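## Task

Read each spot's lot from the number on the shelf edge right under it; numbers can repeat. Place one cardboard box from lot 451 and one from lot 434 on the desk so that no part of either hangs below the desk's edge. Every other cardboard box stays on its original shelf. A lot that is absent from the storeroom is skipped. The task fails if the robot tips over or ends up leaning.

## Robot and tools

ROBOT. A Hello Robot Stretch 3 with a single arm. Its two-wheel base is 0.33 m long, 0.34 m wide with a rounded back, and pivots about the point between the drive wheels, 0.05 m behind the front edge. A lift rides a vertical mast; the telescoping arm reaches out to the robot's right, so the gripper only goes forward when the base drives. The wrist has yaw, pitch and roll plus a gripper. A pan/tilt head carries head_camera and nav_camera; wrist_camera rides on the gripper. Retracted and folded, the wrist pokes up to 0.06 m beyond the right side and a turn sweeps radius 0.28 m; a level, unfolded gripper reaches further out.

FRAMES. All positions are metres. Base frame: origin on the floor between the drive wheels, x forward, y left, z up. hand_pose is given in it, located where the closed fingertips meet; with all wrist joints at zero its x points up, y back along the arm toward the mast, z to the rear. Odometry frame is the base frame as it was when the scene began; base_odometry is pure wheel counting (slip looks like travel), heading in rad, -3.142 to 3.142, left positive.

move. One call holds one action for the one robot, each argument a single object (no per-arm lists). Give base, joints or both, optionally with speeds, pace or contact_limits; or servos by itself.
- base: exactly one key, an offset from where the base last reported itself. translate_m: metres, -3 to 3, positive forward. rotate_rad: radians, -6.4 to 6.4, positive left (counterclockwise). No sideways motion.
- joints: absolute targets by name. lift_m 0 to 1.1 m; arm_m 0 to 0.52 m extension; wrist_yaw_rad -1.345 to 4.42 (0 along the arm, positive swings toward the front); wrist_pitch_rad -1.57 to 0.451 (0 level, negative tips fingers down); wrist_roll_rad -2.911 to 2.918 (0 fingers side by side, level); gripper_m -0.089 to 0.179 (larger is wider; fingertip gap is about 0.007 less when almost shut, 0.025 less fully open); head_pan_rad -3.953 to 1.73 (0 forward, positive left, -1.57 along the arm); head_tilt_rad -1.53 to 0.419 (negative down). Tolerances for done: 0.004 for lift, arm, gripper; 0.02 yaw and roll; 0.05 pitch; 0.1 head.
- pace: "default" or "max". Default/max top speeds: translate_m 0.12/0.30 m/s, rotate_rad 0.76/1.90 rad/s, lift_m 0.11/0.15 m/s, arm_m 0.14/0.40 m/s. The base is capped at 0.10 m/s and 0.63 rad/s unless lift_m is under 0.30, arm_m under 0.03 and wrist_yaw_rad over 2.54.
- speeds: per-key top speed (m/s or rad/s), not above max; overrides pace.
- contact_limits: only alongside its own command. arm_m: motor effort percent 1 to 100 (negative when retracting) at which it halts. lift_m: {"down": v, "up": v}, percent of extra push beyond free motion, 1 to 100; below about 12 it may trip with nothing in the way; unset means 32-47 down, 21-36 up. translate_m/rotate_rad: wheel effort threshold; without one the base has no contact stop.
- servos: "reboot" powers back any servo that shut itself off.
- cameras: list of head_camera, nav_camera, wrist_camera or all; omitted/null means all, [] none.
- blocking: true (default) returns once everything rests; false returns within about 0.5 s while motion continues, and a later move only overrides what it names.
An unknown key makes a call invalid (later calls still run). An out-of-range value is refused, and then later move, wait and finished_scene calls of that reply are skipped; the same happens after an uncommanded stop.

wait: seconds 0 to 10, plus cameras; returns the state, early if running moves settle. wait(0) shows an unblocked move in the line "earlier move".
stop: cameras only; brakes all running motions, which report "stopped" and may keep pressing.
zoom_image: camera and region [x0, y0, x1, y1] in pixels of that camera's latest image, at most 504 by 504.
finished_scene: scene, the current number 1 to 3; ends it irreversibly and reports success and the next task.

RESULTS. "move" says done or the worst status. base_status/joint_status: done, moving, off_target (resting short, may still push), contact_stop (that joint goes slack), time_out, torque_fault (limp until reboot), stopped. on_its_own lists uncommanded behaviour; "held at" is a target, not a reading. motor_effort in percent, peak in brackets; full effort reads about 45 on wrist pitch and 72 on roll. lidar_m: 12 distances, 30-degree sectors counterclockwise from straight ahead (4th left, 7th behind, 10th right), at 0.17 m height; "-" is nothing seen or closer than 0.15 m. wrist_depth_mm (45-1000) and head_depth_mm (280-4000): 7x7 grids of median depth, top left first. base_tilt in degrees, forward/right positive. If turned_by_wheels and turned_by_imu disagree by over 0.15 rad, believe the IMU. The pictures line names image order. Rotate head_camera images a quarter turn clockwise and nav_camera images counterclockwise to view upright. Camera calibration (K, distortion, T_world_to_cam) is supplied.

AVOID. Before folding (wrist_yaw_rad to 3.0) or unfolding, put lift_m in 0.32-0.95, wrist_pitch_rad -0.4, roll near 0; folded, lift may go to 0.25. With yaw under -0.4 keep pitch at -0.5 or lower. Don't push against rigid things with the gripper higher than about 0.45 m, or drive while holding or hooking something fixed: the robot can tip. Wrist and head never contact-stop and will fault after sustained strain. To grip, command gripper_m below the object's width; release with at least 0.05 more than its width. Don't drop, slam, or let go of moving items.

Each tool is called after "Call:" by a JSON object that holds its "api" and its "payload".

## Session

Call:
{"api": "move", "payload": {}}

Scene clock: 0.00 s.
base_odometry: x=+0.000 y=+0.000 heading=+0.000
turned_by_wheels: +0.000
turned_by_imu: +0.000
base_tilt: forward=-0.3 right=-1.3
lidar_m: 0.73 0.73 0.85 1.53 2.66 1.26 1.01 1.11 1.82 1.63 1.40 0.83
head_depth_mm: 802 792 784 776 768 761 757 / 774 765 758 751 744 737 730 / 748 740 734 728 721 715 708 / 724 715 710 705 699 694 687 / 702 695 689 684 679 672 667 / 681 673 667 664 658 652 648 / 661 655 652 644 640 634 631
base_status: not commanded
joint_positions: lift_m=+0.374 arm_m=+0.001 wrist_yaw_rad=+3.009 wrist_pitch_rad=-0.462 wrist_roll_rad=+0.000 gripper_m=+0.037 head_pan_rad=+0.000 head_tilt_rad=-0.003
joint_status: not commanded
measured_speeds: all 0
motor_effort: left_wheel=-0.4 right_wheel=+0.1 lift_m=+22.4 arm_m=-2.9 wrist_yaw_rad=-1.0 wrist_pitch_rad=+1.9 wrist_roll_rad=-0.1 gripper_m=+0.3 head_pan_rad=+1.2 head_tilt_rad=+6.7
hand_pose: x=+0.0076 y=+0.0712 z=+0.3774 quat_wxyz=(+0.207, +0.697, +0.116, +0.676) (m; base frame)
wrist_depth_mm: - 138 - - - 859 - / - 151 - - - 975 - / - 167 922 - - 937 - / 840 775 203 821 806 791 762 / 698 671 212 657 648 671 666 / 590 599 126 579 128 582 578 / 522 546 287 355 507 509 509
pictures: head_camera (sideways), nav_camera (sideways), wrist_camera
camera_calibration:
head_camera: T_world_to_cam=[[0.049258, -0.0462949, -0.997713, 1.31416], [0.0559933, 0.997482, -0.0435198, 0.0560066], [0.997215, -0.0537216, 0.0517262, -0.117899], [0, 0, 0, 1]] pos_world=[0.0497012, -0.00136013, 1.31969]
nav_camera: T_world_to_cam=[[-0.0233498, 0.0170467, 0.999582, -1.25828], [0.00969844, -0.999804, 0.017277, 0.0275711], [0.99968, 0.0100978, 0.0231799, -0.0831342], [0, 0, 0, 1]] pos_world=[0.0534596, 0.0498547, 1.25921]
wrist_camera: T_world_to_cam=[[0.994963, -0.0965217, -0.0270514, 0.016197], [-0.0806635, -0.610724, -0.787724, 0.37395], [0.0595115, 0.785938, -0.615434, 0.342021], [0, 0, 0, 1]] pos_world=[-0.00630544, -0.0388635, 0.505499]

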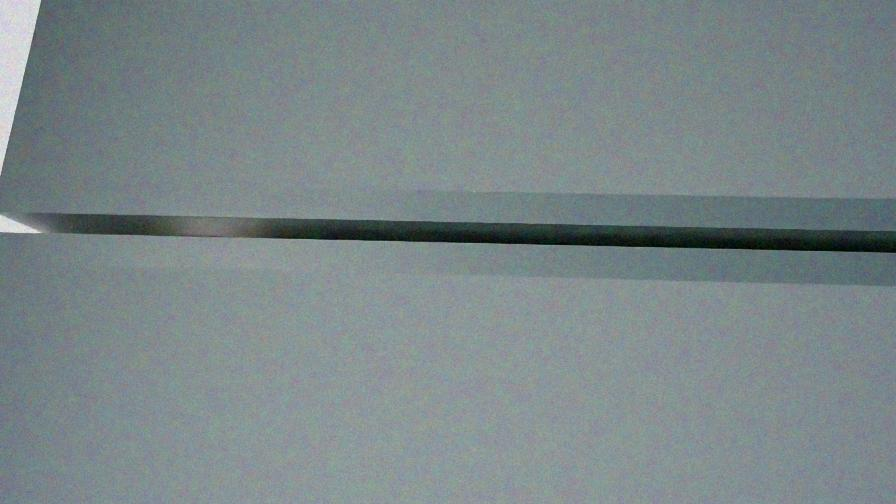

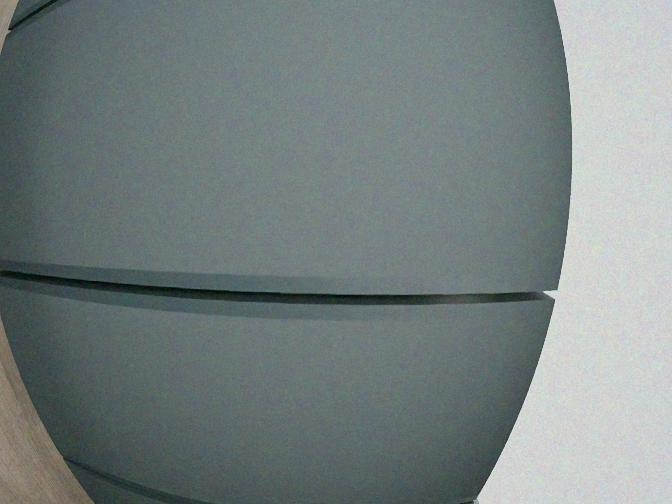

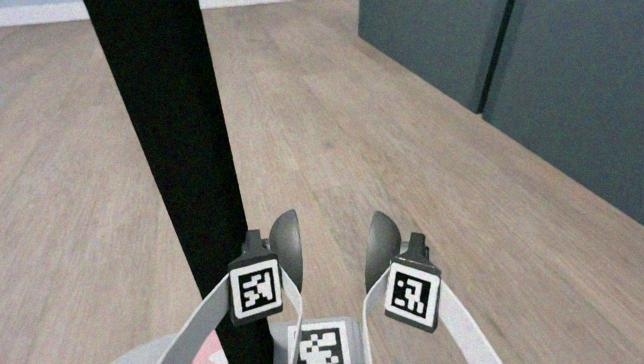

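Look around.

Call:
{"api": "move", "payload": {"joints": {"head_pan_rad":1.5,"head_tilt_rad":-0.3}, "cameras": ["nav_camera"]}}

Call:
{"api": "move", "payload": {"joints": {"head_pan_rad":-1.57}, "cameras": ["nav_camera"]}}

Call:
{"api": "move", "payload": {"joints": {"head_pan_rad":-3.1}, "cameras": ["nav_camera"]}}

Scene clock: 6.07 s.
move: done
base_odometry: x=+0.000 y=+0.000 heading=+0.000
turned_by_wheels: +0.000
turned_by_imu: +0.000
base_tilt: forward=-0.5 right=-1.2
lidar_m: 0.72 0.72 0.85 1.53 2.66 1.26 1.01 1.11 1.82 1.62 1.39 0.83
head_depth_mm: 1104 1118 1126 1142 1160 1179 1190 / 1335 1347 1367 1388 1412 1432 1453 / 2466 2558 2672 2770 1816 1837 1554 / 2394 2476 2636 2776 2845 2008 1535 / 2309 2428 2564 2697 2753 1991 1536 / 2278 2366 2495 2607 2675 1996 1532 / 2191 2292 2380 2519 2630 1976 1516
base_status: not commanded
joint_positions: lift_m=+0.374 arm_m=+0.001 wrist_yaw_rad=+3.009 wrist_pitch_rad=-0.462 wrist_roll_rad=+0.000 gripper_m=+0.037 head_pan_rad=+1.535 head_tilt_rad=-0.300
joint_status: all done
measured_speeds: translate_m=+0.000 rotate_rad=+0.000 lift_m=+0.000 arm_m=+0.000 wrist_yaw_rad=+0.000 wrist_pitch_rad=+0.000 wrist_roll_rad=+0.000 head_pan_rad=-0.024 head_tilt_rad=+0.000
motor_effort: left_wheel=-0.3(0.8) right_wheel=+0.3(1.1) lift_m=+23.6(23.9) arm_m=-9.8(10.1) wrist_yaw_rad=-1.1(1.5) wrist_pitch_rad=+1.9(2.0) wrist_roll_rad=-0.1(0.3) gripper_m=+0.9(0.9) head_pan_rad=-3.0(5.4) head_tilt_rad=-3.2(8.5)
hand_pose: x=+0.0076 y=+0.0712 z=+0.3774 quat_wxyz=(+0.207, +0.697, +0.116, +0.676) (m; base frame)
wrist_depth_mm: - 138 - - - 852 - / - 151 - - - 968 - / - 167 936 - - 933 - / 835 782 204 815 797 801 760 / 704 668 211 666 649 673 667 / 600 597 126 576 129 588 580 / 524 537 287 353 499 515 510
pictures: nav_camera (sideways)
camera_calibration:
nav_camera: T_world_to_cam=[[-0.00743975, 0.270929, 0.962571, -1.20973], [0.999683, -0.0211362, 0.0136757, 0.0263177], [0.0240502, 0.962367, -0.270686, 0.305373], [0, 0, 0, 1]] pos_world=[-0.0426537, 0.0344254, 1.24675]

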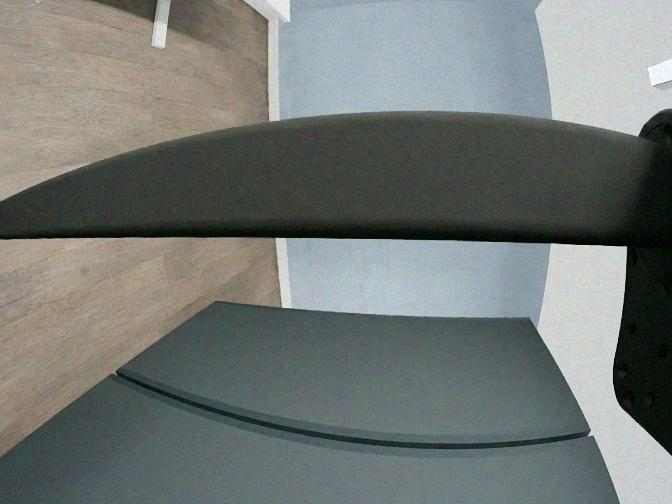

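Scene clock: 8.93 s.
move: done
base_odometry: x=+0.000 y=+0.000 heading=+0.000
turned_by_wheels: +0.000
turned_by_imu: +0.000
base_tilt: forward=-0.4 right=-1.3
lidar_m: 0.72 0.72 0.85 1.53 2.66 1.26 1.01 1.11 1.81 1.63 1.39 0.83
head_depth_mm: 1808 1815 1888 1981 2444 2046 1562 / 1907 2033 2140 2171 2198 1995 1557 / 1836 1990 2109 2221 2299 1960 1547 / 1719 1922 2037 2139 2133 1905 1536 / 1425 1490 1547 1676 1765 1808 1530 / 1612 1800 1913 2024 2055 1874 1525 / 1628 1777 1865 1937 1914 1857 1520
base_status: not commanded
joint_positions: lift_m=+0.374 arm_m=+0.001 wrist_yaw_rad=+3.009 wrist_pitch_rad=-0.462 wrist_roll_rad=+0.000 gripper_m=+0.037 head_pan_rad=-1.578 head_tilt_rad=-0.300
joint_status: all done
measured_speeds: translate_m=+0.000 rotate_rad=+0.000 lift_m=+0.000 arm_m=+0.000 wrist_yaw_rad=+0.000 wrist_pitch_rad=+0.000 wrist_roll_rad=+0.000 head_pan_rad=+0.024 head_tilt_rad=+0.000
motor_effort: left_wheel=-0.1(0.8) right_wheel=+0.2(1.1) lift_m=+23.7(24.0) arm_m=-12.8(13.4) wrist_yaw_rad=-0.4(1.6) wrist_pitch_rad=+1.9(2.1) wrist_roll_rad=+0.2(0.3) gripper_m=+0.2(1.1) head_pan_rad=+3.6(4.8) head_tilt_rad=-2.2(3.7)
hand_pose: x=+0.0076 y=+0.0712 z=+0.3774 quat_wxyz=(+0.207, +0.697, +0.116, +0.676) (m; base frame)
wrist_depth_mm: - 138 - - - 862 - / - 151 - - - 985 - / - 167 934 - - 918 - / 832 771 203 814 810 800 765 / 692 673 211 653 653 673 664 / 594 600 126 570 129 585 579 / 526 540 288 354 499 512 508
pictures: nav_camera (sideways)
camera_calibration:
nav_camera: T_world_to_cam=[[0.0150259, -0.270609, 0.962572, -1.20988], [-0.999883, -0.00686845, 0.0136774, 0.038426], [0.00291015, -0.962665, -0.27068, 0.305452], [0, 0, 0, 1]] pos_world=[0.0557122, -0.0330917, 1.24675]

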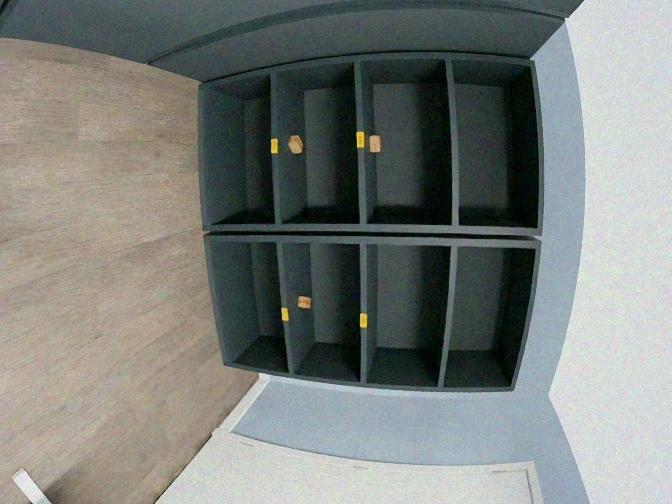

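Scene clock: 10.17 s.
move: done
base_odometry: x=+0.000 y=+0.000 heading=+0.000
turned_by_wheels: +0.000
turned_by_imu: +0.000
base_tilt: forward=-0.3 right=-1.2
lidar_m: 0.72 0.73 0.85 1.53 2.66 1.26 1.01 1.11 1.81 1.63 1.39 0.83
head_depth_mm: 1517 1584 1670 1763 1359 1793 1561 / 1468 1540 1622 1712 1346 1068 1506 / 1428 1507 1586 1668 1331 1055 1499 / 1392 1466 1528 1614 1318 997 1487 / 1364 1421 1499 1559 1302 943 1525 / 1329 1385 1448 1520 1293 941 1431 / 1298 1355 1419 1474 1368 895 1509
base_status: not commanded
joint_positions: lift_m=+0.374 arm_m=+0.001 wrist_yaw_rad=+3.009 wrist_pitch_rad=-0.462 wrist_roll_rad=+0.000 gripper_m=+0.037 head_pan_rad=-3.136 head_tilt_rad=-0.300
joint_status: all done
measured_speeds: all 0
motor_effort: left_wheel=-0.5(0.7) right_wheel=+0.4(0.9) lift_m=+22.9(23.9) arm_m=-12.7(13.7) wrist_yaw_rad=-1.8(1.8) wrist_pitch_rad=+1.9(2.0) wrist_roll_rad=+0.1(0.2) gripper_m=+0.9(0.9) head_pan_rad=+3.3(6.4) head_tilt_rad=-2.3(3.8)
hand_pose: x=+0.0076 y=+0.0712 z=+0.3774 quat_wxyz=(+0.207, +0.697, +0.116, +0.676) (m; base frame)
wrist_depth_mm: - 139 - - - 861 - / - 150 - - - 963 - / - 167 920 - - 941 - / 825 765 203 810 793 790 763 / 695 674 211 663 654 663 666 / 597 602 126 573 129 583 577 / 522 539 287 354 504 512 512
pictures: nav_camera (sideways)
camera_calibration:
nav_camera: T_world_to_cam=[[-0.270375, -0.0185974, 0.962575, -1.20814], [-0.0201339, 0.999704, 0.0136593, 0.0325134], [-0.962545, -0.0156873, -0.270669, 0.311335], [0, 0, 0, 1]] pos_world=[-0.0263216, -0.0500879, 1.24675]

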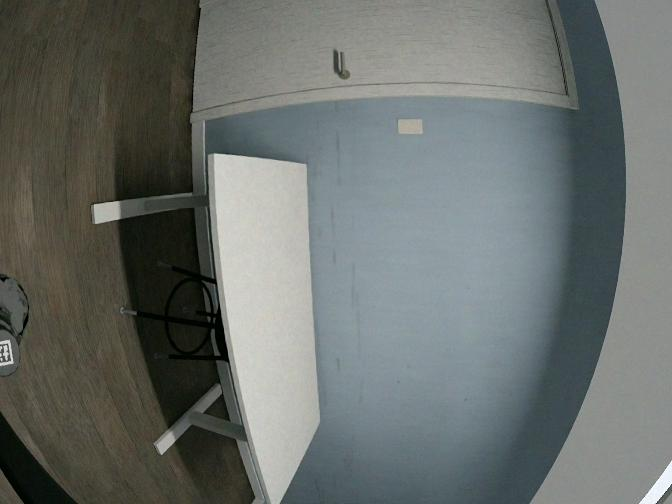

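Call:
{"api": "move", "payload": {"joints": {"head_pan_rad":-1.7,"head_tilt_rad":-0.35}}}

Call:
{"api": "zoom_image", "payload": {"camera": "head_camera", "region": [0, 0, 504, 504]}}

Call:
{"api": "zoom_image", "payload": {"camera": "head_camera", "region": [392, 0, 896, 504]}}

Call:
{"api": "move", "payload": {"joints": {"head_pan_rad":-1.3,"head_tilt_rad":-0.35}}}

Call:
{"api": "zoom_image", "payload": {"camera": "head_camera", "region": [392, 0, 896, 504]}}

Call:
{"api": "move", "payload": {"joints": {"head_pan_rad":-0.75,"head_tilt_rad":-0.35}}}

Scene clock: 22.13 s.
move: done
base_odometry: x=+0.000 y=+0.000 heading=+0.000
turned_by_wheels: +0.000
turned_by_imu: +0.000
base_tilt: forward=-0.2 right=-1.2
lidar_m: 0.72 0.72 0.85 1.53 2.66 1.26 1.01 1.11 1.81 1.63 1.39 0.83
head_depth_mm: 2071 2168 2268 2329 2361 1913 1486 / 1812 1880 1909 2064 2204 1902 1489 / 1837 2038 2154 2269 2317 1895 1478 / 1881 1958 2086 2202 2243 1880 1471 / 1809 1890 1984 2125 2199 1865 1466 / 1454 1463 1544 1666 1787 1788 1458 / 1688 1747 1858 1961 2080 1775 1443
base_status: not commanded
joint_positions: lift_m=+0.374 arm_m=+0.001 wrist_yaw_rad=+3.009 wrist_pitch_rad=-0.462 wrist_roll_rad=+0.000 gripper_m=+0.037 head_pan_rad=-1.665 head_tilt_rad=-0.350
joint_status: all done
measured_speeds: translate_m=+0.000 rotate_rad=+0.000 lift_m=+0.000 arm_m=+0.000 wrist_yaw_rad=+0.000 wrist_pitch_rad=+0.000 wrist_roll_rad=+0.000 head_pan_rad=-0.024 head_tilt_rad=+0.000
motor_effort: left_wheel=-0.3(0.6) right_wheel=+0.2(1.1) lift_m=+23.3(24.0) arm_m=-12.6(13.3) wrist_yaw_rad=+0.4(1.4) wrist_pitch_rad=+1.9(2.0) wrist_roll_rad=+0.0(0.4) gripper_m=+0.2(1.0) head_pan_rad=-2.8(5.6) head_tilt_rad=-3.9(6.4)
hand_pose: x=+0.0076 y=+0.0712 z=+0.3774 quat_wxyz=(+0.207, +0.697, +0.116, +0.676) (m; base frame)
wrist_depth_mm: - 139 - - - 855 - / - 151 - - - 981 - / - 167 911 - - 928 - / 849 747 204 806 812 803 758 / 692 666 212 662 650 664 666 / 604 592 126 575 128 585 572 / 526 539 288 356 503 513 508
pictures: head_camera (sideways), nav_camera (sideways), wrist_camera
camera_calibration:
head_camera: T_world_to_cam=[[-0.0186321, 0.295745, -0.955085, 1.25862], [0.989542, -0.131205, -0.0599321, 0.0716271], [-0.143036, -0.946214, -0.290207, 0.334135], [0, 0, 0, 1]] pos_world=[0.000365992, -0.0466685, 1.30335]
nav_camera: T_world_to_cam=[[-0.0128154, -0.317984, 0.948009, -1.19071], [-0.996811, 0.0787486, 0.012939, 0.0393739], [-0.0787688, -0.94482, -0.317979, 0.367544], [0, 0, 0, 1]] pos_world=[0.0529399, -0.0344651, 1.24517]
wrist_camera: T_world_to_cam=[[0.994963, -0.0965217, -0.0270514, 0.016197], [-0.0806635, -0.610724, -0.787724, 0.37395], [0.0595115, 0.785938, -0.615434, 0.342021], [0, 0, 0, 1]] pos_world=[-0.00630544, -0.0388635, 0.505499]

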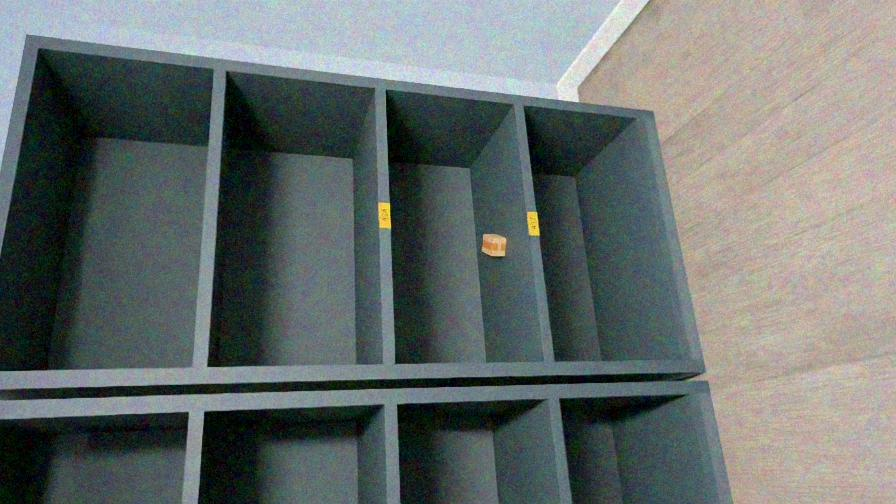

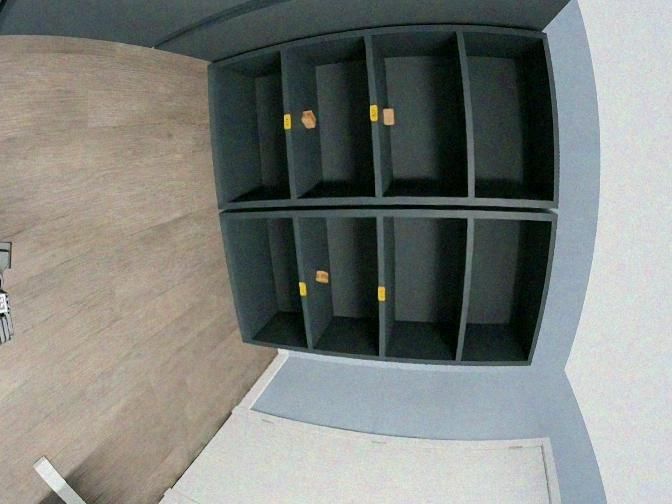

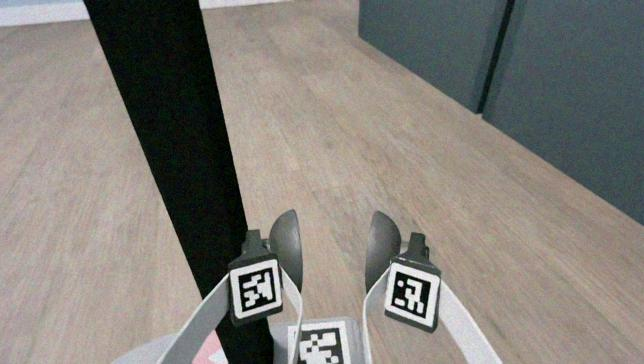

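Scaled by 1.000.

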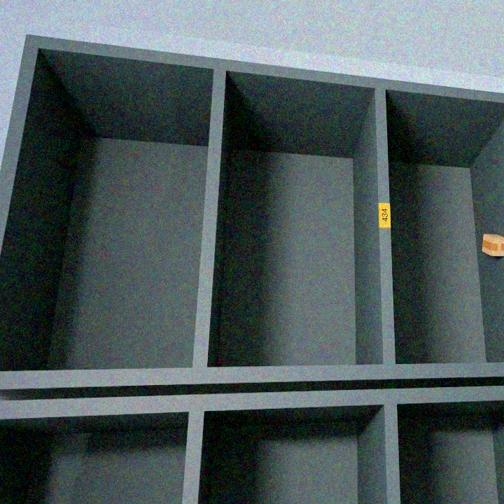

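Scaled by 1.000.

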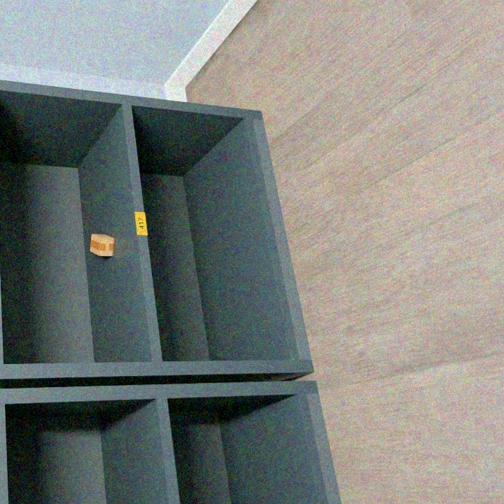

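Scene clock: 22.93 s.
move: done
base_odometry: x=+0.000 y=+0.000 heading=+0.000
turned_by_wheels: +0.000
turned_by_imu: +0.000
base_tilt: forward=-0.3 right=-1.2
lidar_m: 0.73 0.73 0.85 1.53 2.66 1.26 1.01 1.11 1.81 1.63 1.39 0.83
head_depth_mm: 1749 1820 1922 2067 2155 1849 1481 / 1413 1479 1851 2044 2159 1839 1490 / 1765 1838 1914 2003 1776 1819 1471 / 1769 1852 1973 2081 2130 1847 1468 / 1782 1849 1962 2096 2203 1862 1462 / 1784 1867 1969 2081 2193 1846 1448 / 1578 1611 1651 1705 1802 1766 1444
base_status: not commanded
joint_positions: lift_m=+0.374 arm_m=+0.001 wrist_yaw_rad=+3.009 wrist_pitch_rad=-0.462 wrist_roll_rad=+0.000 gripper_m=+0.037 head_pan_rad=-1.279 head_tilt_rad=-0.350
joint_status: all done
measured_speeds: all 0
motor_effort: left_wheel=-0.5(0.8) right_wheel=+0.2(1.2) lift_m=+23.6(24.2) arm_m=-12.8(13.6) wrist_yaw_rad=+0.3(1.5) wrist_pitch_rad=+1.9(2.0) wrist_roll_rad=-0.1(0.3) gripper_m=+0.1(0.8) head_pan_rad=-0.3(6.0) head_tilt_rad=-3.4(5.7)
hand_pose: x=+0.0076 y=+0.0712 z=+0.3774 quat_wxyz=(+0.207, +0.697, +0.116, +0.676) (m; base frame)
wrist_depth_mm: - 139 - - - 855 - / - 150 - - - 984 - / - 167 920 - - 937 - / 837 757 204 815 808 795 760 / 695 669 211 661 652 671 672 / 608 594 126 571 129 578 572 / 527 538 287 352 508 506 509
pictures: head_camera (sideways), nav_camera (sideways), wrist_camera
camera_calibration:
head_camera: T_world_to_cam=[[-0.128608, 0.267185, -0.955025, 1.2592], [0.966152, 0.250923, -0.0599058, 0.0717239], [0.223632, -0.930403, -0.290412, 0.332229], [0, 0, 0, 1]] pos_world=[0.0183496, -0.0453301, 1.30335]
nav_camera: T_world_to_cam=[[0.107829, -0.299538, 0.947972, -1.1914], [-0.953146, -0.302234, 0.0129183, 0.0391255], [0.28264, -0.904949, -0.318093, 0.365475], [0, 0, 0, 1]] pos_world=[0.0624622, -0.0143091, 1.24517]
wrist_camera: T_world_to_cam=[[0.994963, -0.0965217, -0.0270514, 0.016197], [-0.0806635, -0.610724, -0.787724, 0.37395], [0.0595115, 0.785938, -0.615434, 0.342021], [0, 0, 0, 1]] pos_world=[-0.00630544, -0.0388635, 0.505499]

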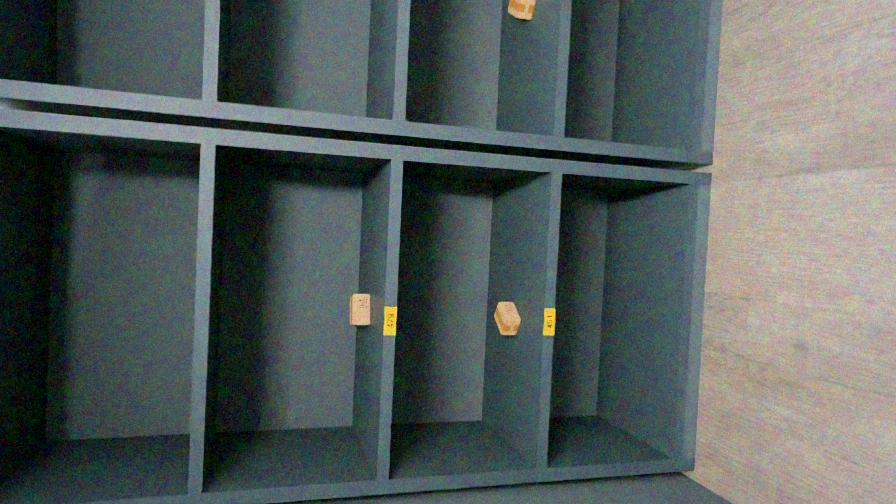

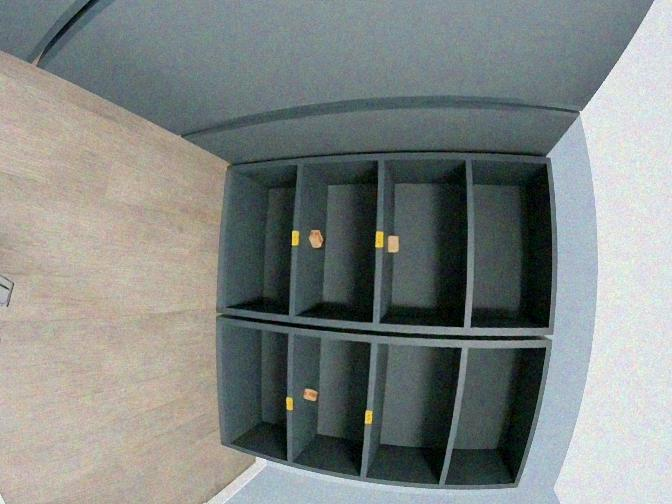

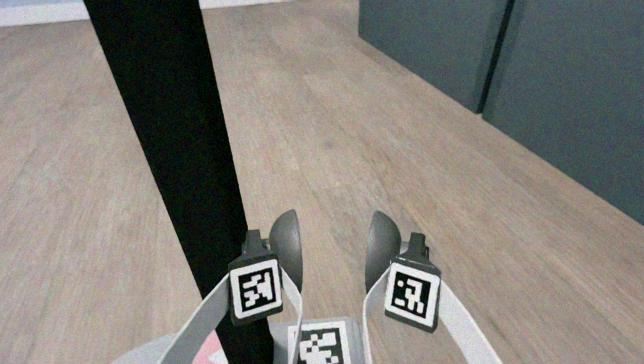

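Scaled by 1.000.

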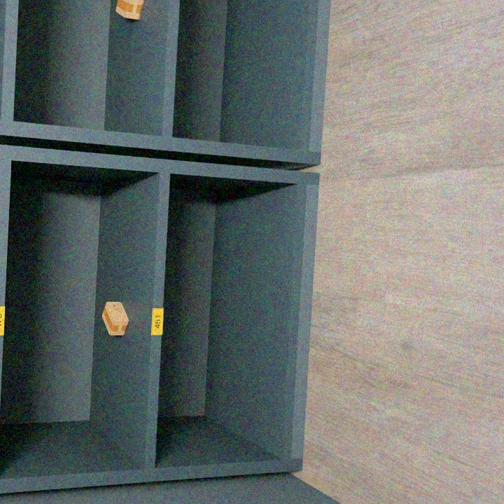

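Scene clock: 23.80 s.
move: done
base_odometry: x=+0.000 y=+0.000 heading=+0.000
turned_by_wheels: +0.000
turned_by_imu: +0.000
base_tilt: forward=-0.4 right=-1.4
lidar_m: 0.72 0.73 0.85 1.53 2.66 1.25 1.01 1.11 1.82 1.62 1.39 0.83
head_depth_mm: 1664 1813 1906 2015 1948 1815 1491 / 1471 1559 1694 1825 1979 1871 1480 / 1264 1361 1481 1597 1772 1819 1477 / 1079 1142 1227 1321 1425 1553 1467 / 939 987 1051 1112 1190 1277 1356 / 830 871 918 967 1014 1087 1158 / 746 777 815 850 897 944 1000
base_status: not commanded
joint_positions: lift_m=+0.374 arm_m=+0.001 wrist_yaw_rad=+3.009 wrist_pitch_rad=-0.462 wrist_roll_rad=+0.000 gripper_m=+0.037 head_pan_rad=-0.728 head_tilt_rad=-0.350
joint_status: all done
measured_speeds: all 0
motor_effort: left_wheel=-0.2(0.8) right_wheel=+0.8(1.3) lift_m=+23.3(24.0) arm_m=-12.7(13.4) wrist_yaw_rad=-0.4(1.7) wrist_pitch_rad=+1.9(2.1) wrist_roll_rad=+0.1(0.2) gripper_m=-0.1(1.0) head_pan_rad=-0.6(5.9) head_tilt_rad=-3.3(6.8)
hand_pose: x=+0.0076 y=+0.0712 z=+0.3774 quat_wxyz=(+0.207, +0.697, +0.116, +0.676) (m; base frame)
wrist_depth_mm: - 138 - - - 858 - / - 151 - - - 987 - / - 167 916 - - 926 - / 837 773 203 818 791 785 765 / 691 664 211 665 667 669 665 / 606 596 126 577 129 579 578 / 526 540 287 355 501 514 506
pictures: head_camera (sideways), nav_camera (sideways), wrist_camera
camera_calibration:
head_camera: T_world_to_cam=[[-0.249464, 0.160481, -0.954994, 1.25991], [0.692138, 0.719273, -0.0599314, 0.0734718], [0.677283, -0.675938, -0.290507, 0.329536], [0, 0, 0, 1]] pos_world=[0.0402618, -0.0322923, 1.30335]
nav_camera: T_world_to_cam=[[0.248664, -0.198906, 0.947946, -1.1922], [-0.654191, -0.756219, 0.0129306, 0.0373441], [0.714283, -0.623354, -0.318167, 0.363027], [0, 0, 0, 1]] pos_world=[0.0615852, 0.0173976, 1.24517]
wrist_camera: T_world_to_cam=[[0.994963, -0.0965217, -0.0270514, 0.016197], [-0.0806635, -0.610724, -0.787724, 0.37395], [0.0595115, 0.785938, -0.615434, 0.342021], [0, 0, 0, 1]] pos_world=[-0.00630544, -0.0388635, 0.505499]

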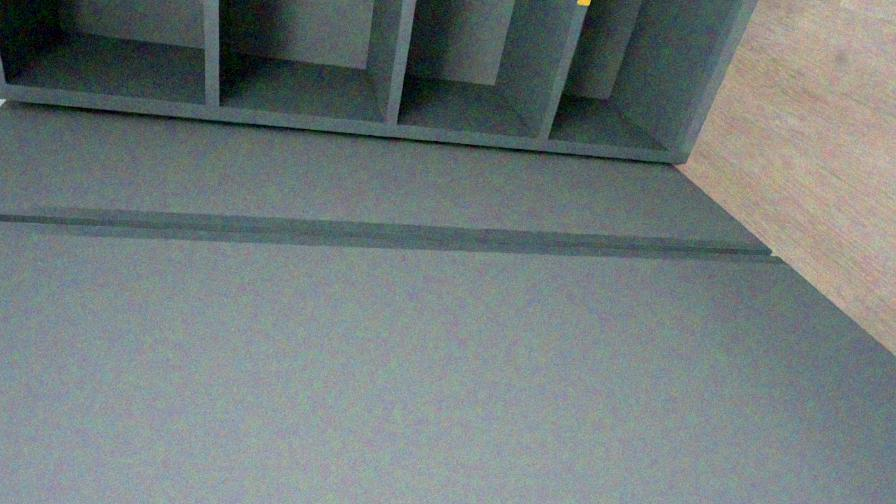

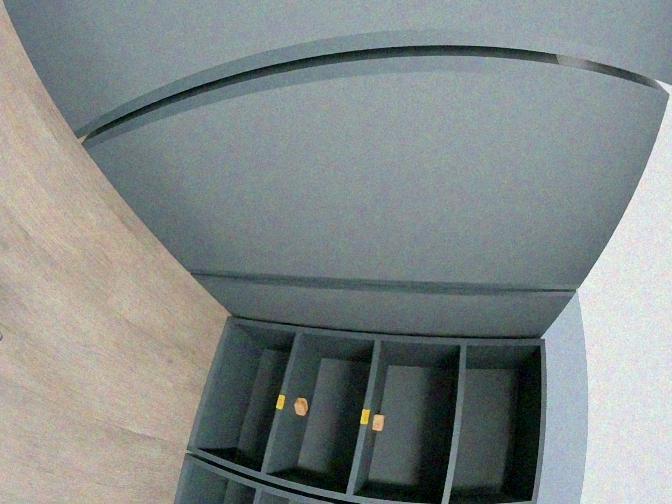

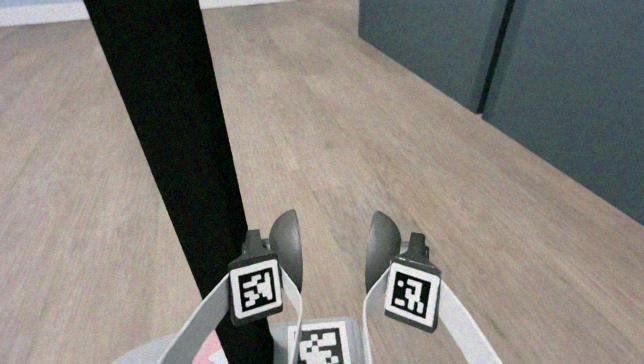

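Call:
{"api": "move", "payload": {"base": {"rotate_rad":1.81}, "joints": {"head_pan_rad":0,"head_tilt_rad":-0.3,"lift_m":0.27}, "cameras": ["nav_camera"]}}

Call:
{"api": "move", "payload": {"base": {"translate_m":1.5}, "pace": "max", "contact_limits": {"translate_m":40}, "cameras": ["nav_camera"]}}

Call:
{"api": "move", "payload": {"joints": {"head_pan_rad":-1.1}, "cameras": ["nav_camera"]}}

Scene clock: 80.43 s.
move: done
base_odometry: x=+0.000 y=+0.000 heading=+1.810
turned_by_wheels: +1.810
turned_by_imu: +1.780
base_tilt: forward=-0.3 right=-1.1
lidar_m: 2.66 1.64 1.01 1.11 1.60 1.97 1.63 1.04 0.76 0.73 0.75 1.03
head_depth_mm: 2314 2427 2538 2677 2762 1818 1567 / 2359 2440 2542 2659 2756 2030 1551 / 2309 2404 2553 2653 2726 2010 1541 / 2286 2396 2502 2648 2734 2001 1544 / 2298 2398 2522 2639 2727 1993 1535 / 2294 2391 2503 2636 2676 1981 1520 / 2268 2391 2531 2628 2701 1947 1516
base_status: done
joint_positions: lift_m=+0.270 arm_m=+0.001 wrist_yaw_rad=+3.009 wrist_pitch_rad=-0.462 wrist_roll_rad=+0.000 gripper_m=+0.037 head_pan_rad=+0.000 head_tilt_rad=-0.300
joint_status: all done
measured_speeds: all 0
motor_effort: left_wheel=-8.7(12.7) right_wheel=+8.8(12.9) lift_m=+29.8(31.4) arm_m=-12.6(13.6) wrist_yaw_rad=-1.2(2.1) wrist_pitch_rad=+1.9(2.2) wrist_roll_rad=-0.1(0.3) gripper_m=+0.8(1.0) head_pan_rad=-2.8(5.2) head_tilt_rad=+5.1(8.6)
hand_pose: x=+0.0076 y=+0.0711 z=+0.2728 quat_wxyz=(+0.208, +0.697, +0.116, +0.676) (m; base frame)
wrist_depth_mm: - 138 - - - - - / - 150 - - - - - / 811 167 725 792 784 774 766 / 664 610 203 647 636 630 627 / 553 552 213 526 517 539 528 / 479 285 126 274 129 461 461 / 252 256 238 247 389 404 405
pictures: nav_camera (sideways)
camera_calibration:
nav_camera: T_world_to_cam=[[0.270167, 0.0171649, 0.962661, -1.21164], [0.0147458, -0.999798, 0.0136887, 0.0323069], [0.962701, 0.010497, -0.270365, 0.299217], [0, 0, 0, 1]] pos_world=[0.0388103, 0.0499571, 1.24685]

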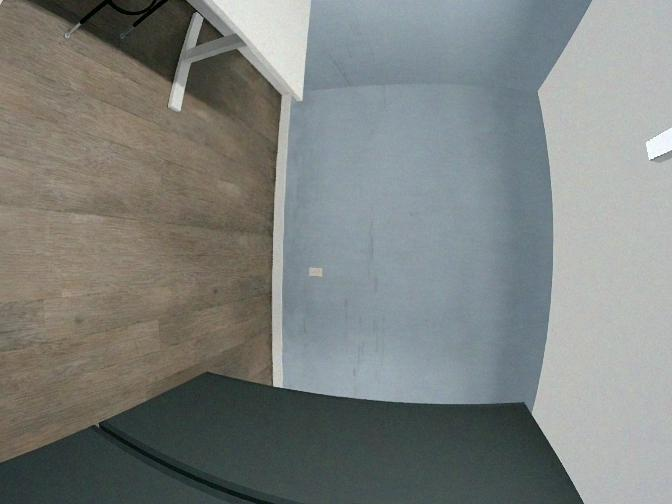

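Scene clock: 86.83 s.
move: done
base_odometry: x=-0.355 y=+1.457 heading=+1.810
turned_by_wheels: +0.000
turned_by_imu: +0.002
base_tilt: forward=-0.2 right=-1.1
lidar_m: 1.17 1.21 1.64 1.15 1.63 1.39 2.90 1.02 0.74 0.71 1.68 1.22
head_depth_mm: 1006 1054 1105 1167 1229 1301 1385 / 998 1050 1102 1159 1227 1292 1373 / 1000 1048 1104 1152 1219 1294 1372 / 995 1047 1093 1150 1212 1282 1367 / 994 1042 1090 1148 1209 1279 1360 / 990 1038 1089 1146 1200 1267 1356 / 991 1030 1081 1138 1200 1275 1352
base_status: done
joint_positions: lift_m=+0.270 arm_m=+0.001 wrist_yaw_rad=+3.009 wrist_pitch_rad=-0.462 wrist_roll_rad=+0.000 gripper_m=+0.037 head_pan_rad=+0.000 head_tilt_rad=-0.300
joint_status: not commanded
measured_speeds: all 0
motor_effort: left_wheel=+2.8(10.4) right_wheel=+2.5(17.5) lift_m=+26.3(30.9) arm_m=-11.9(13.3) wrist_yaw_rad=-0.1(1.7) wrist_pitch_rad=+2.1(2.1) wrist_roll_rad=-0.2(0.4) gripper_m=+0.0(1.0) head_pan_rad=-3.3(3.8) head_tilt_rad=+3.5(5.8)
contact_limits: translate_m 40 (maximum 100)
hand_pose: x=+0.0076 y=+0.0711 z=+0.2728 quat_wxyz=(+0.208, +0.697, +0.116, +0.676) (m; base frame)
wrist_depth_mm: - 139 - - - - - / - 150 - - - - - / 829 167 734 797 792 789 768 / 662 616 204 648 647 630 631 / 556 547 212 531 519 533 532 / 476 286 126 275 129 463 456 / 251 256 237 248 389 407 407
pictures: nav_camera (sideways)
camera_calibration:
nav_camera: T_world_to_cam=[[0.269871, 0.0170044, 0.962746, -1.21172], [0.0142179, -0.999805, 0.0136735, 0.0322438], [0.962792, 0.00999812, -0.27006, 0.298861], [0, 0, 0, 1]] pos_world=[0.0388097, 0.0498541, 1.24685]

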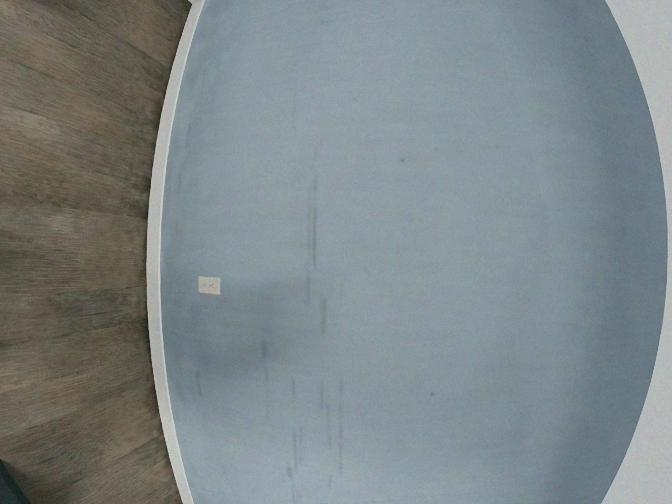

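Scene clock: 87.93 s.
move: done
base_odometry: x=-0.355 y=+1.457 heading=+1.810
turned_by_wheels: +0.000
turned_by_imu: +0.000
base_tilt: forward=-0.4 right=-1.2
lidar_m: 1.17 1.21 1.64 1.15 1.63 1.39 2.90 1.02 0.74 0.71 1.68 1.22
head_depth_mm: 578 600 624 649 678 709 743 / 1885 1963 2018 684 711 745 782 / 1984 2066 2130 2263 2338 2015 1547 / 2059 2155 2240 2361 2479 1995 1535 / 2016 2098 2213 2287 2407 1977 1531 / 1699 1762 1833 1932 2000 1920 1526 / 1467 1514 1570 1624 1681 1753 1519
base_status: not commanded
joint_positions: lift_m=+0.270 arm_m=+0.001 wrist_yaw_rad=+3.009 wrist_pitch_rad=-0.462 wrist_roll_rad=+0.000 gripper_m=+0.037 head_pan_rad=-1.130 head_tilt_rad=-0.300
joint_status: all done
measured_speeds: all 0
motor_effort: left_wheel=+2.5(3.0) right_wheel=+1.5(3.0) lift_m=+25.1(26.2) arm_m=-11.1(12.2) wrist_yaw_rad=+0.0(1.4) wrist_pitch_rad=+1.9(2.1) wrist_roll_rad=+0.0(0.3) gripper_m=+0.0(1.0) head_pan_rad=+2.3(5.0) head_tilt_rad=+3.2(4.2)
contact_limits: translate_m 40 (maximum 100)
hand_pose: x=+0.0076 y=+0.0711 z=+0.2728 quat_wxyz=(+0.208, +0.697, +0.116, +0.676) (m; base frame)
wrist_depth_mm: - 139 - - - - - / - 151 - - - - - / 824 166 729 789 780 781 769 / 663 608 203 641 635 625 625 / 559 552 212 525 519 539 527 / 481 286 126 274 129 459 458 / 252 256 238 247 390 403 404
pictures: nav_camera (sideways)
camera_calibration:
nav_camera: T_world_to_cam=[[0.130604, -0.236786, 0.962743, -1.21088], [-0.898059, -0.439661, 0.0136943, 0.0378256], [0.420038, -0.866389, -0.270069, 0.302137], [0, 0, 0, 1]] pos_world=[0.0652064, -0.00832208, 1.24685]

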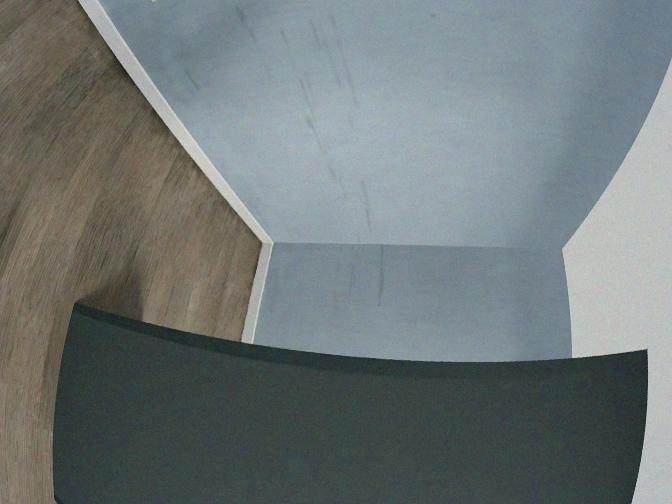

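Call:
{"api": "move", "payload": {"base": {"translate_m":0.6}, "joints": {"head_pan_rad":-1.7}, "pace": "max", "cameras": ["nav_camera","head_camera"]}}

Call:
{"api": "move", "payload": {"base": {"rotate_rad":-1.57}, "joints": {"head_pan_rad":-1.1}, "cameras": ["nav_camera"]}}

Scene clock: 99.40 s.
move: done
base_odometry: x=-0.496 y=+2.040 heading=+1.809
turned_by_wheels: +0.000
turned_by_imu: +0.001
base_tilt: forward=-0.3 right=-1.1
lidar_m: 0.58 0.59 0.81 1.58 1.40 2.13 2.87 1.01 0.83 2.16 0.83 0.60
head_depth_mm: 882 879 877 881 882 884 902 / 1952 2025 1134 1134 1134 1145 1146 / 1922 2012 2134 2227 2371 2008 1506 / 1902 1998 2092 2186 2329 1998 1538 / 1847 1962 2062 2157 2268 1999 1536 / 1836 1919 2013 2127 2218 1984 1527 / 1809 1909 1989 2067 2163 1982 1535
base_status: done
joint_positions: lift_m=+0.270 arm_m=+0.001 wrist_yaw_rad=+3.009 wrist_pitch_rad=-0.462 wrist_roll_rad=+0.000 gripper_m=+0.037 head_pan_rad=-1.701 head_tilt_rad=-0.300
joint_status: all done
measured_speeds: all 0
motor_effort: left_wheel=-0.2(13.5) right_wheel=+6.0(13.8) lift_m=+26.1(31.1) arm_m=-10.6(11.3) wrist_yaw_rad=-0.8(2.1) wrist_pitch_rad=+2.1(2.1) wrist_roll_rad=+0.1(0.3) gripper_m=+0.6(0.9) head_pan_rad=+3.1(4.8) head_tilt_rad=+1.6(2.9)
hand_pose: x=+0.0076 y=+0.0711 z=+0.2728 quat_wxyz=(+0.208, +0.697, +0.116, +0.676) (m; base frame)
wrist_depth_mm: - 138 - - - - 601 / - 150 - - - 932 630 / 828 168 735 798 786 784 639 / 663 613 203 642 639 633 610 / 558 552 211 525 525 533 531 / 476 284 126 273 129 461 458 / 251 256 238 247 388 406 404
pictures: head_camera (sideways), nav_camera (sideways)
camera_calibration:
head_camera: T_world_to_cam=[[-0.0142207, 0.248422, -0.968548, 1.27615], [0.983792, -0.169687, -0.0579673, 0.0691447], [-0.17875, -0.953673, -0.241982, 0.271612], [0, 0, 0, 1]] pos_world=[-0.00132555, -0.0462609, 1.30574]
nav_camera: T_world_to_cam=[[-0.0180644, -0.269808, 0.962745, -1.20996], [-0.993238, 0.115291, 0.0136736, 0.0384195], [-0.114685, -0.955987, -0.270066, 0.305459], [0, 0, 0, 1]] pos_world=[0.0513341, -0.0388711, 1.24685]

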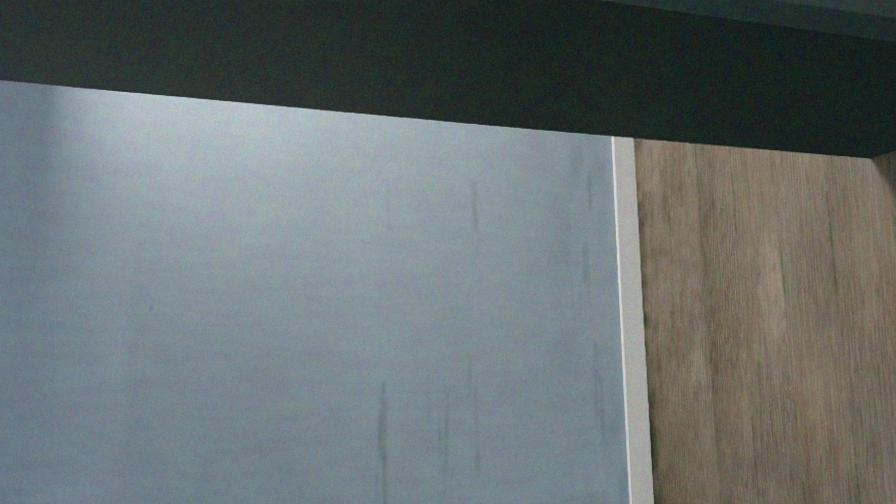

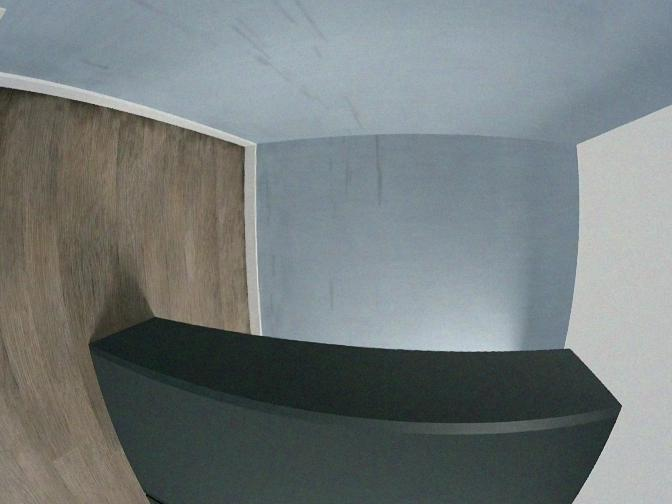

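Scene clock: 102.77 s.
move: done
base_odometry: x=-0.496 y=+2.040 heading=+0.240
turned_by_wheels: -1.570
turned_by_imu: -1.545
base_tilt: forward=-0.1 right=-1.2
lidar_m: 2.16 0.82 0.60 0.58 0.60 0.82 1.58 1.41 1.87 2.70 0.99 0.83
head_depth_mm: 3034 3606 3620 3845 2939 2052 1554 / 3016 2459 2734 3113 2918 2035 1557 / 2494 1794 1940 2098 2339 2011 1550 / 1326 1398 1485 1589 1699 1787 1539 / 1100 1155 1215 1275 1349 1436 1447 / 947 981 1024 1076 1124 1181 1240 / 826 854 887 923 958 998 1047
base_status: done
joint_positions: lift_m=+0.270 arm_m=+0.001 wrist_yaw_rad=+3.009 wrist_pitch_rad=-0.462 wrist_roll_rad=+0.000 gripper_m=+0.037 head_pan_rad=-1.099 head_tilt_rad=-0.300
joint_status: all done
measured_speeds: all 0
motor_effort: left_wheel=+8.2(12.2) right_wheel=-8.9(13.2) lift_m=+24.2(26.6) arm_m=-13.1(13.5) wrist_yaw_rad=-0.6(1.9) wrist_pitch_rad=+2.1(2.1) wrist_roll_rad=+0.1(0.3) gripper_m=+0.5(0.9) head_pan_rad=-3.3(6.3) head_tilt_rad=+0.8(2.1)
hand_pose: x=+0.0076 y=+0.0711 z=+0.2728 quat_wxyz=(+0.208, +0.697, +0.116, +0.676) (m; base frame)
wrist_depth_mm: 547 138 557 583 593 599 617 / 601 150 599 623 629 - - / 631 167 175 - - 722 715 / 646 618 203 650 640 630 624 / 553 550 212 524 522 534 533 / 476 287 126 276 129 461 460 / 251 257 238 247 391 402 401
pictures: nav_camera (sideways)
camera_calibration:
nav_camera: T_world_to_cam=[[0.137769, -0.232693, 0.962743, -1.21092], [-0.884209, -0.466891, 0.0136842, 0.0377211], [0.446312, -0.853151, -0.270073, 0.302003], [0, 0, 0, 1]] pos_world=[0.0653933, -0.00650679, 1.24685]

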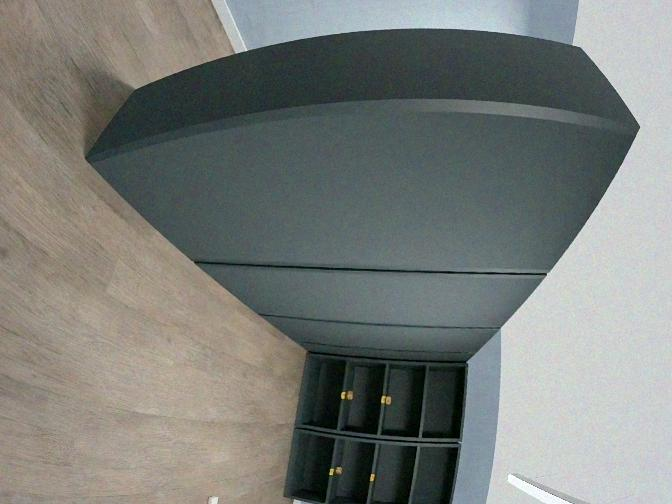

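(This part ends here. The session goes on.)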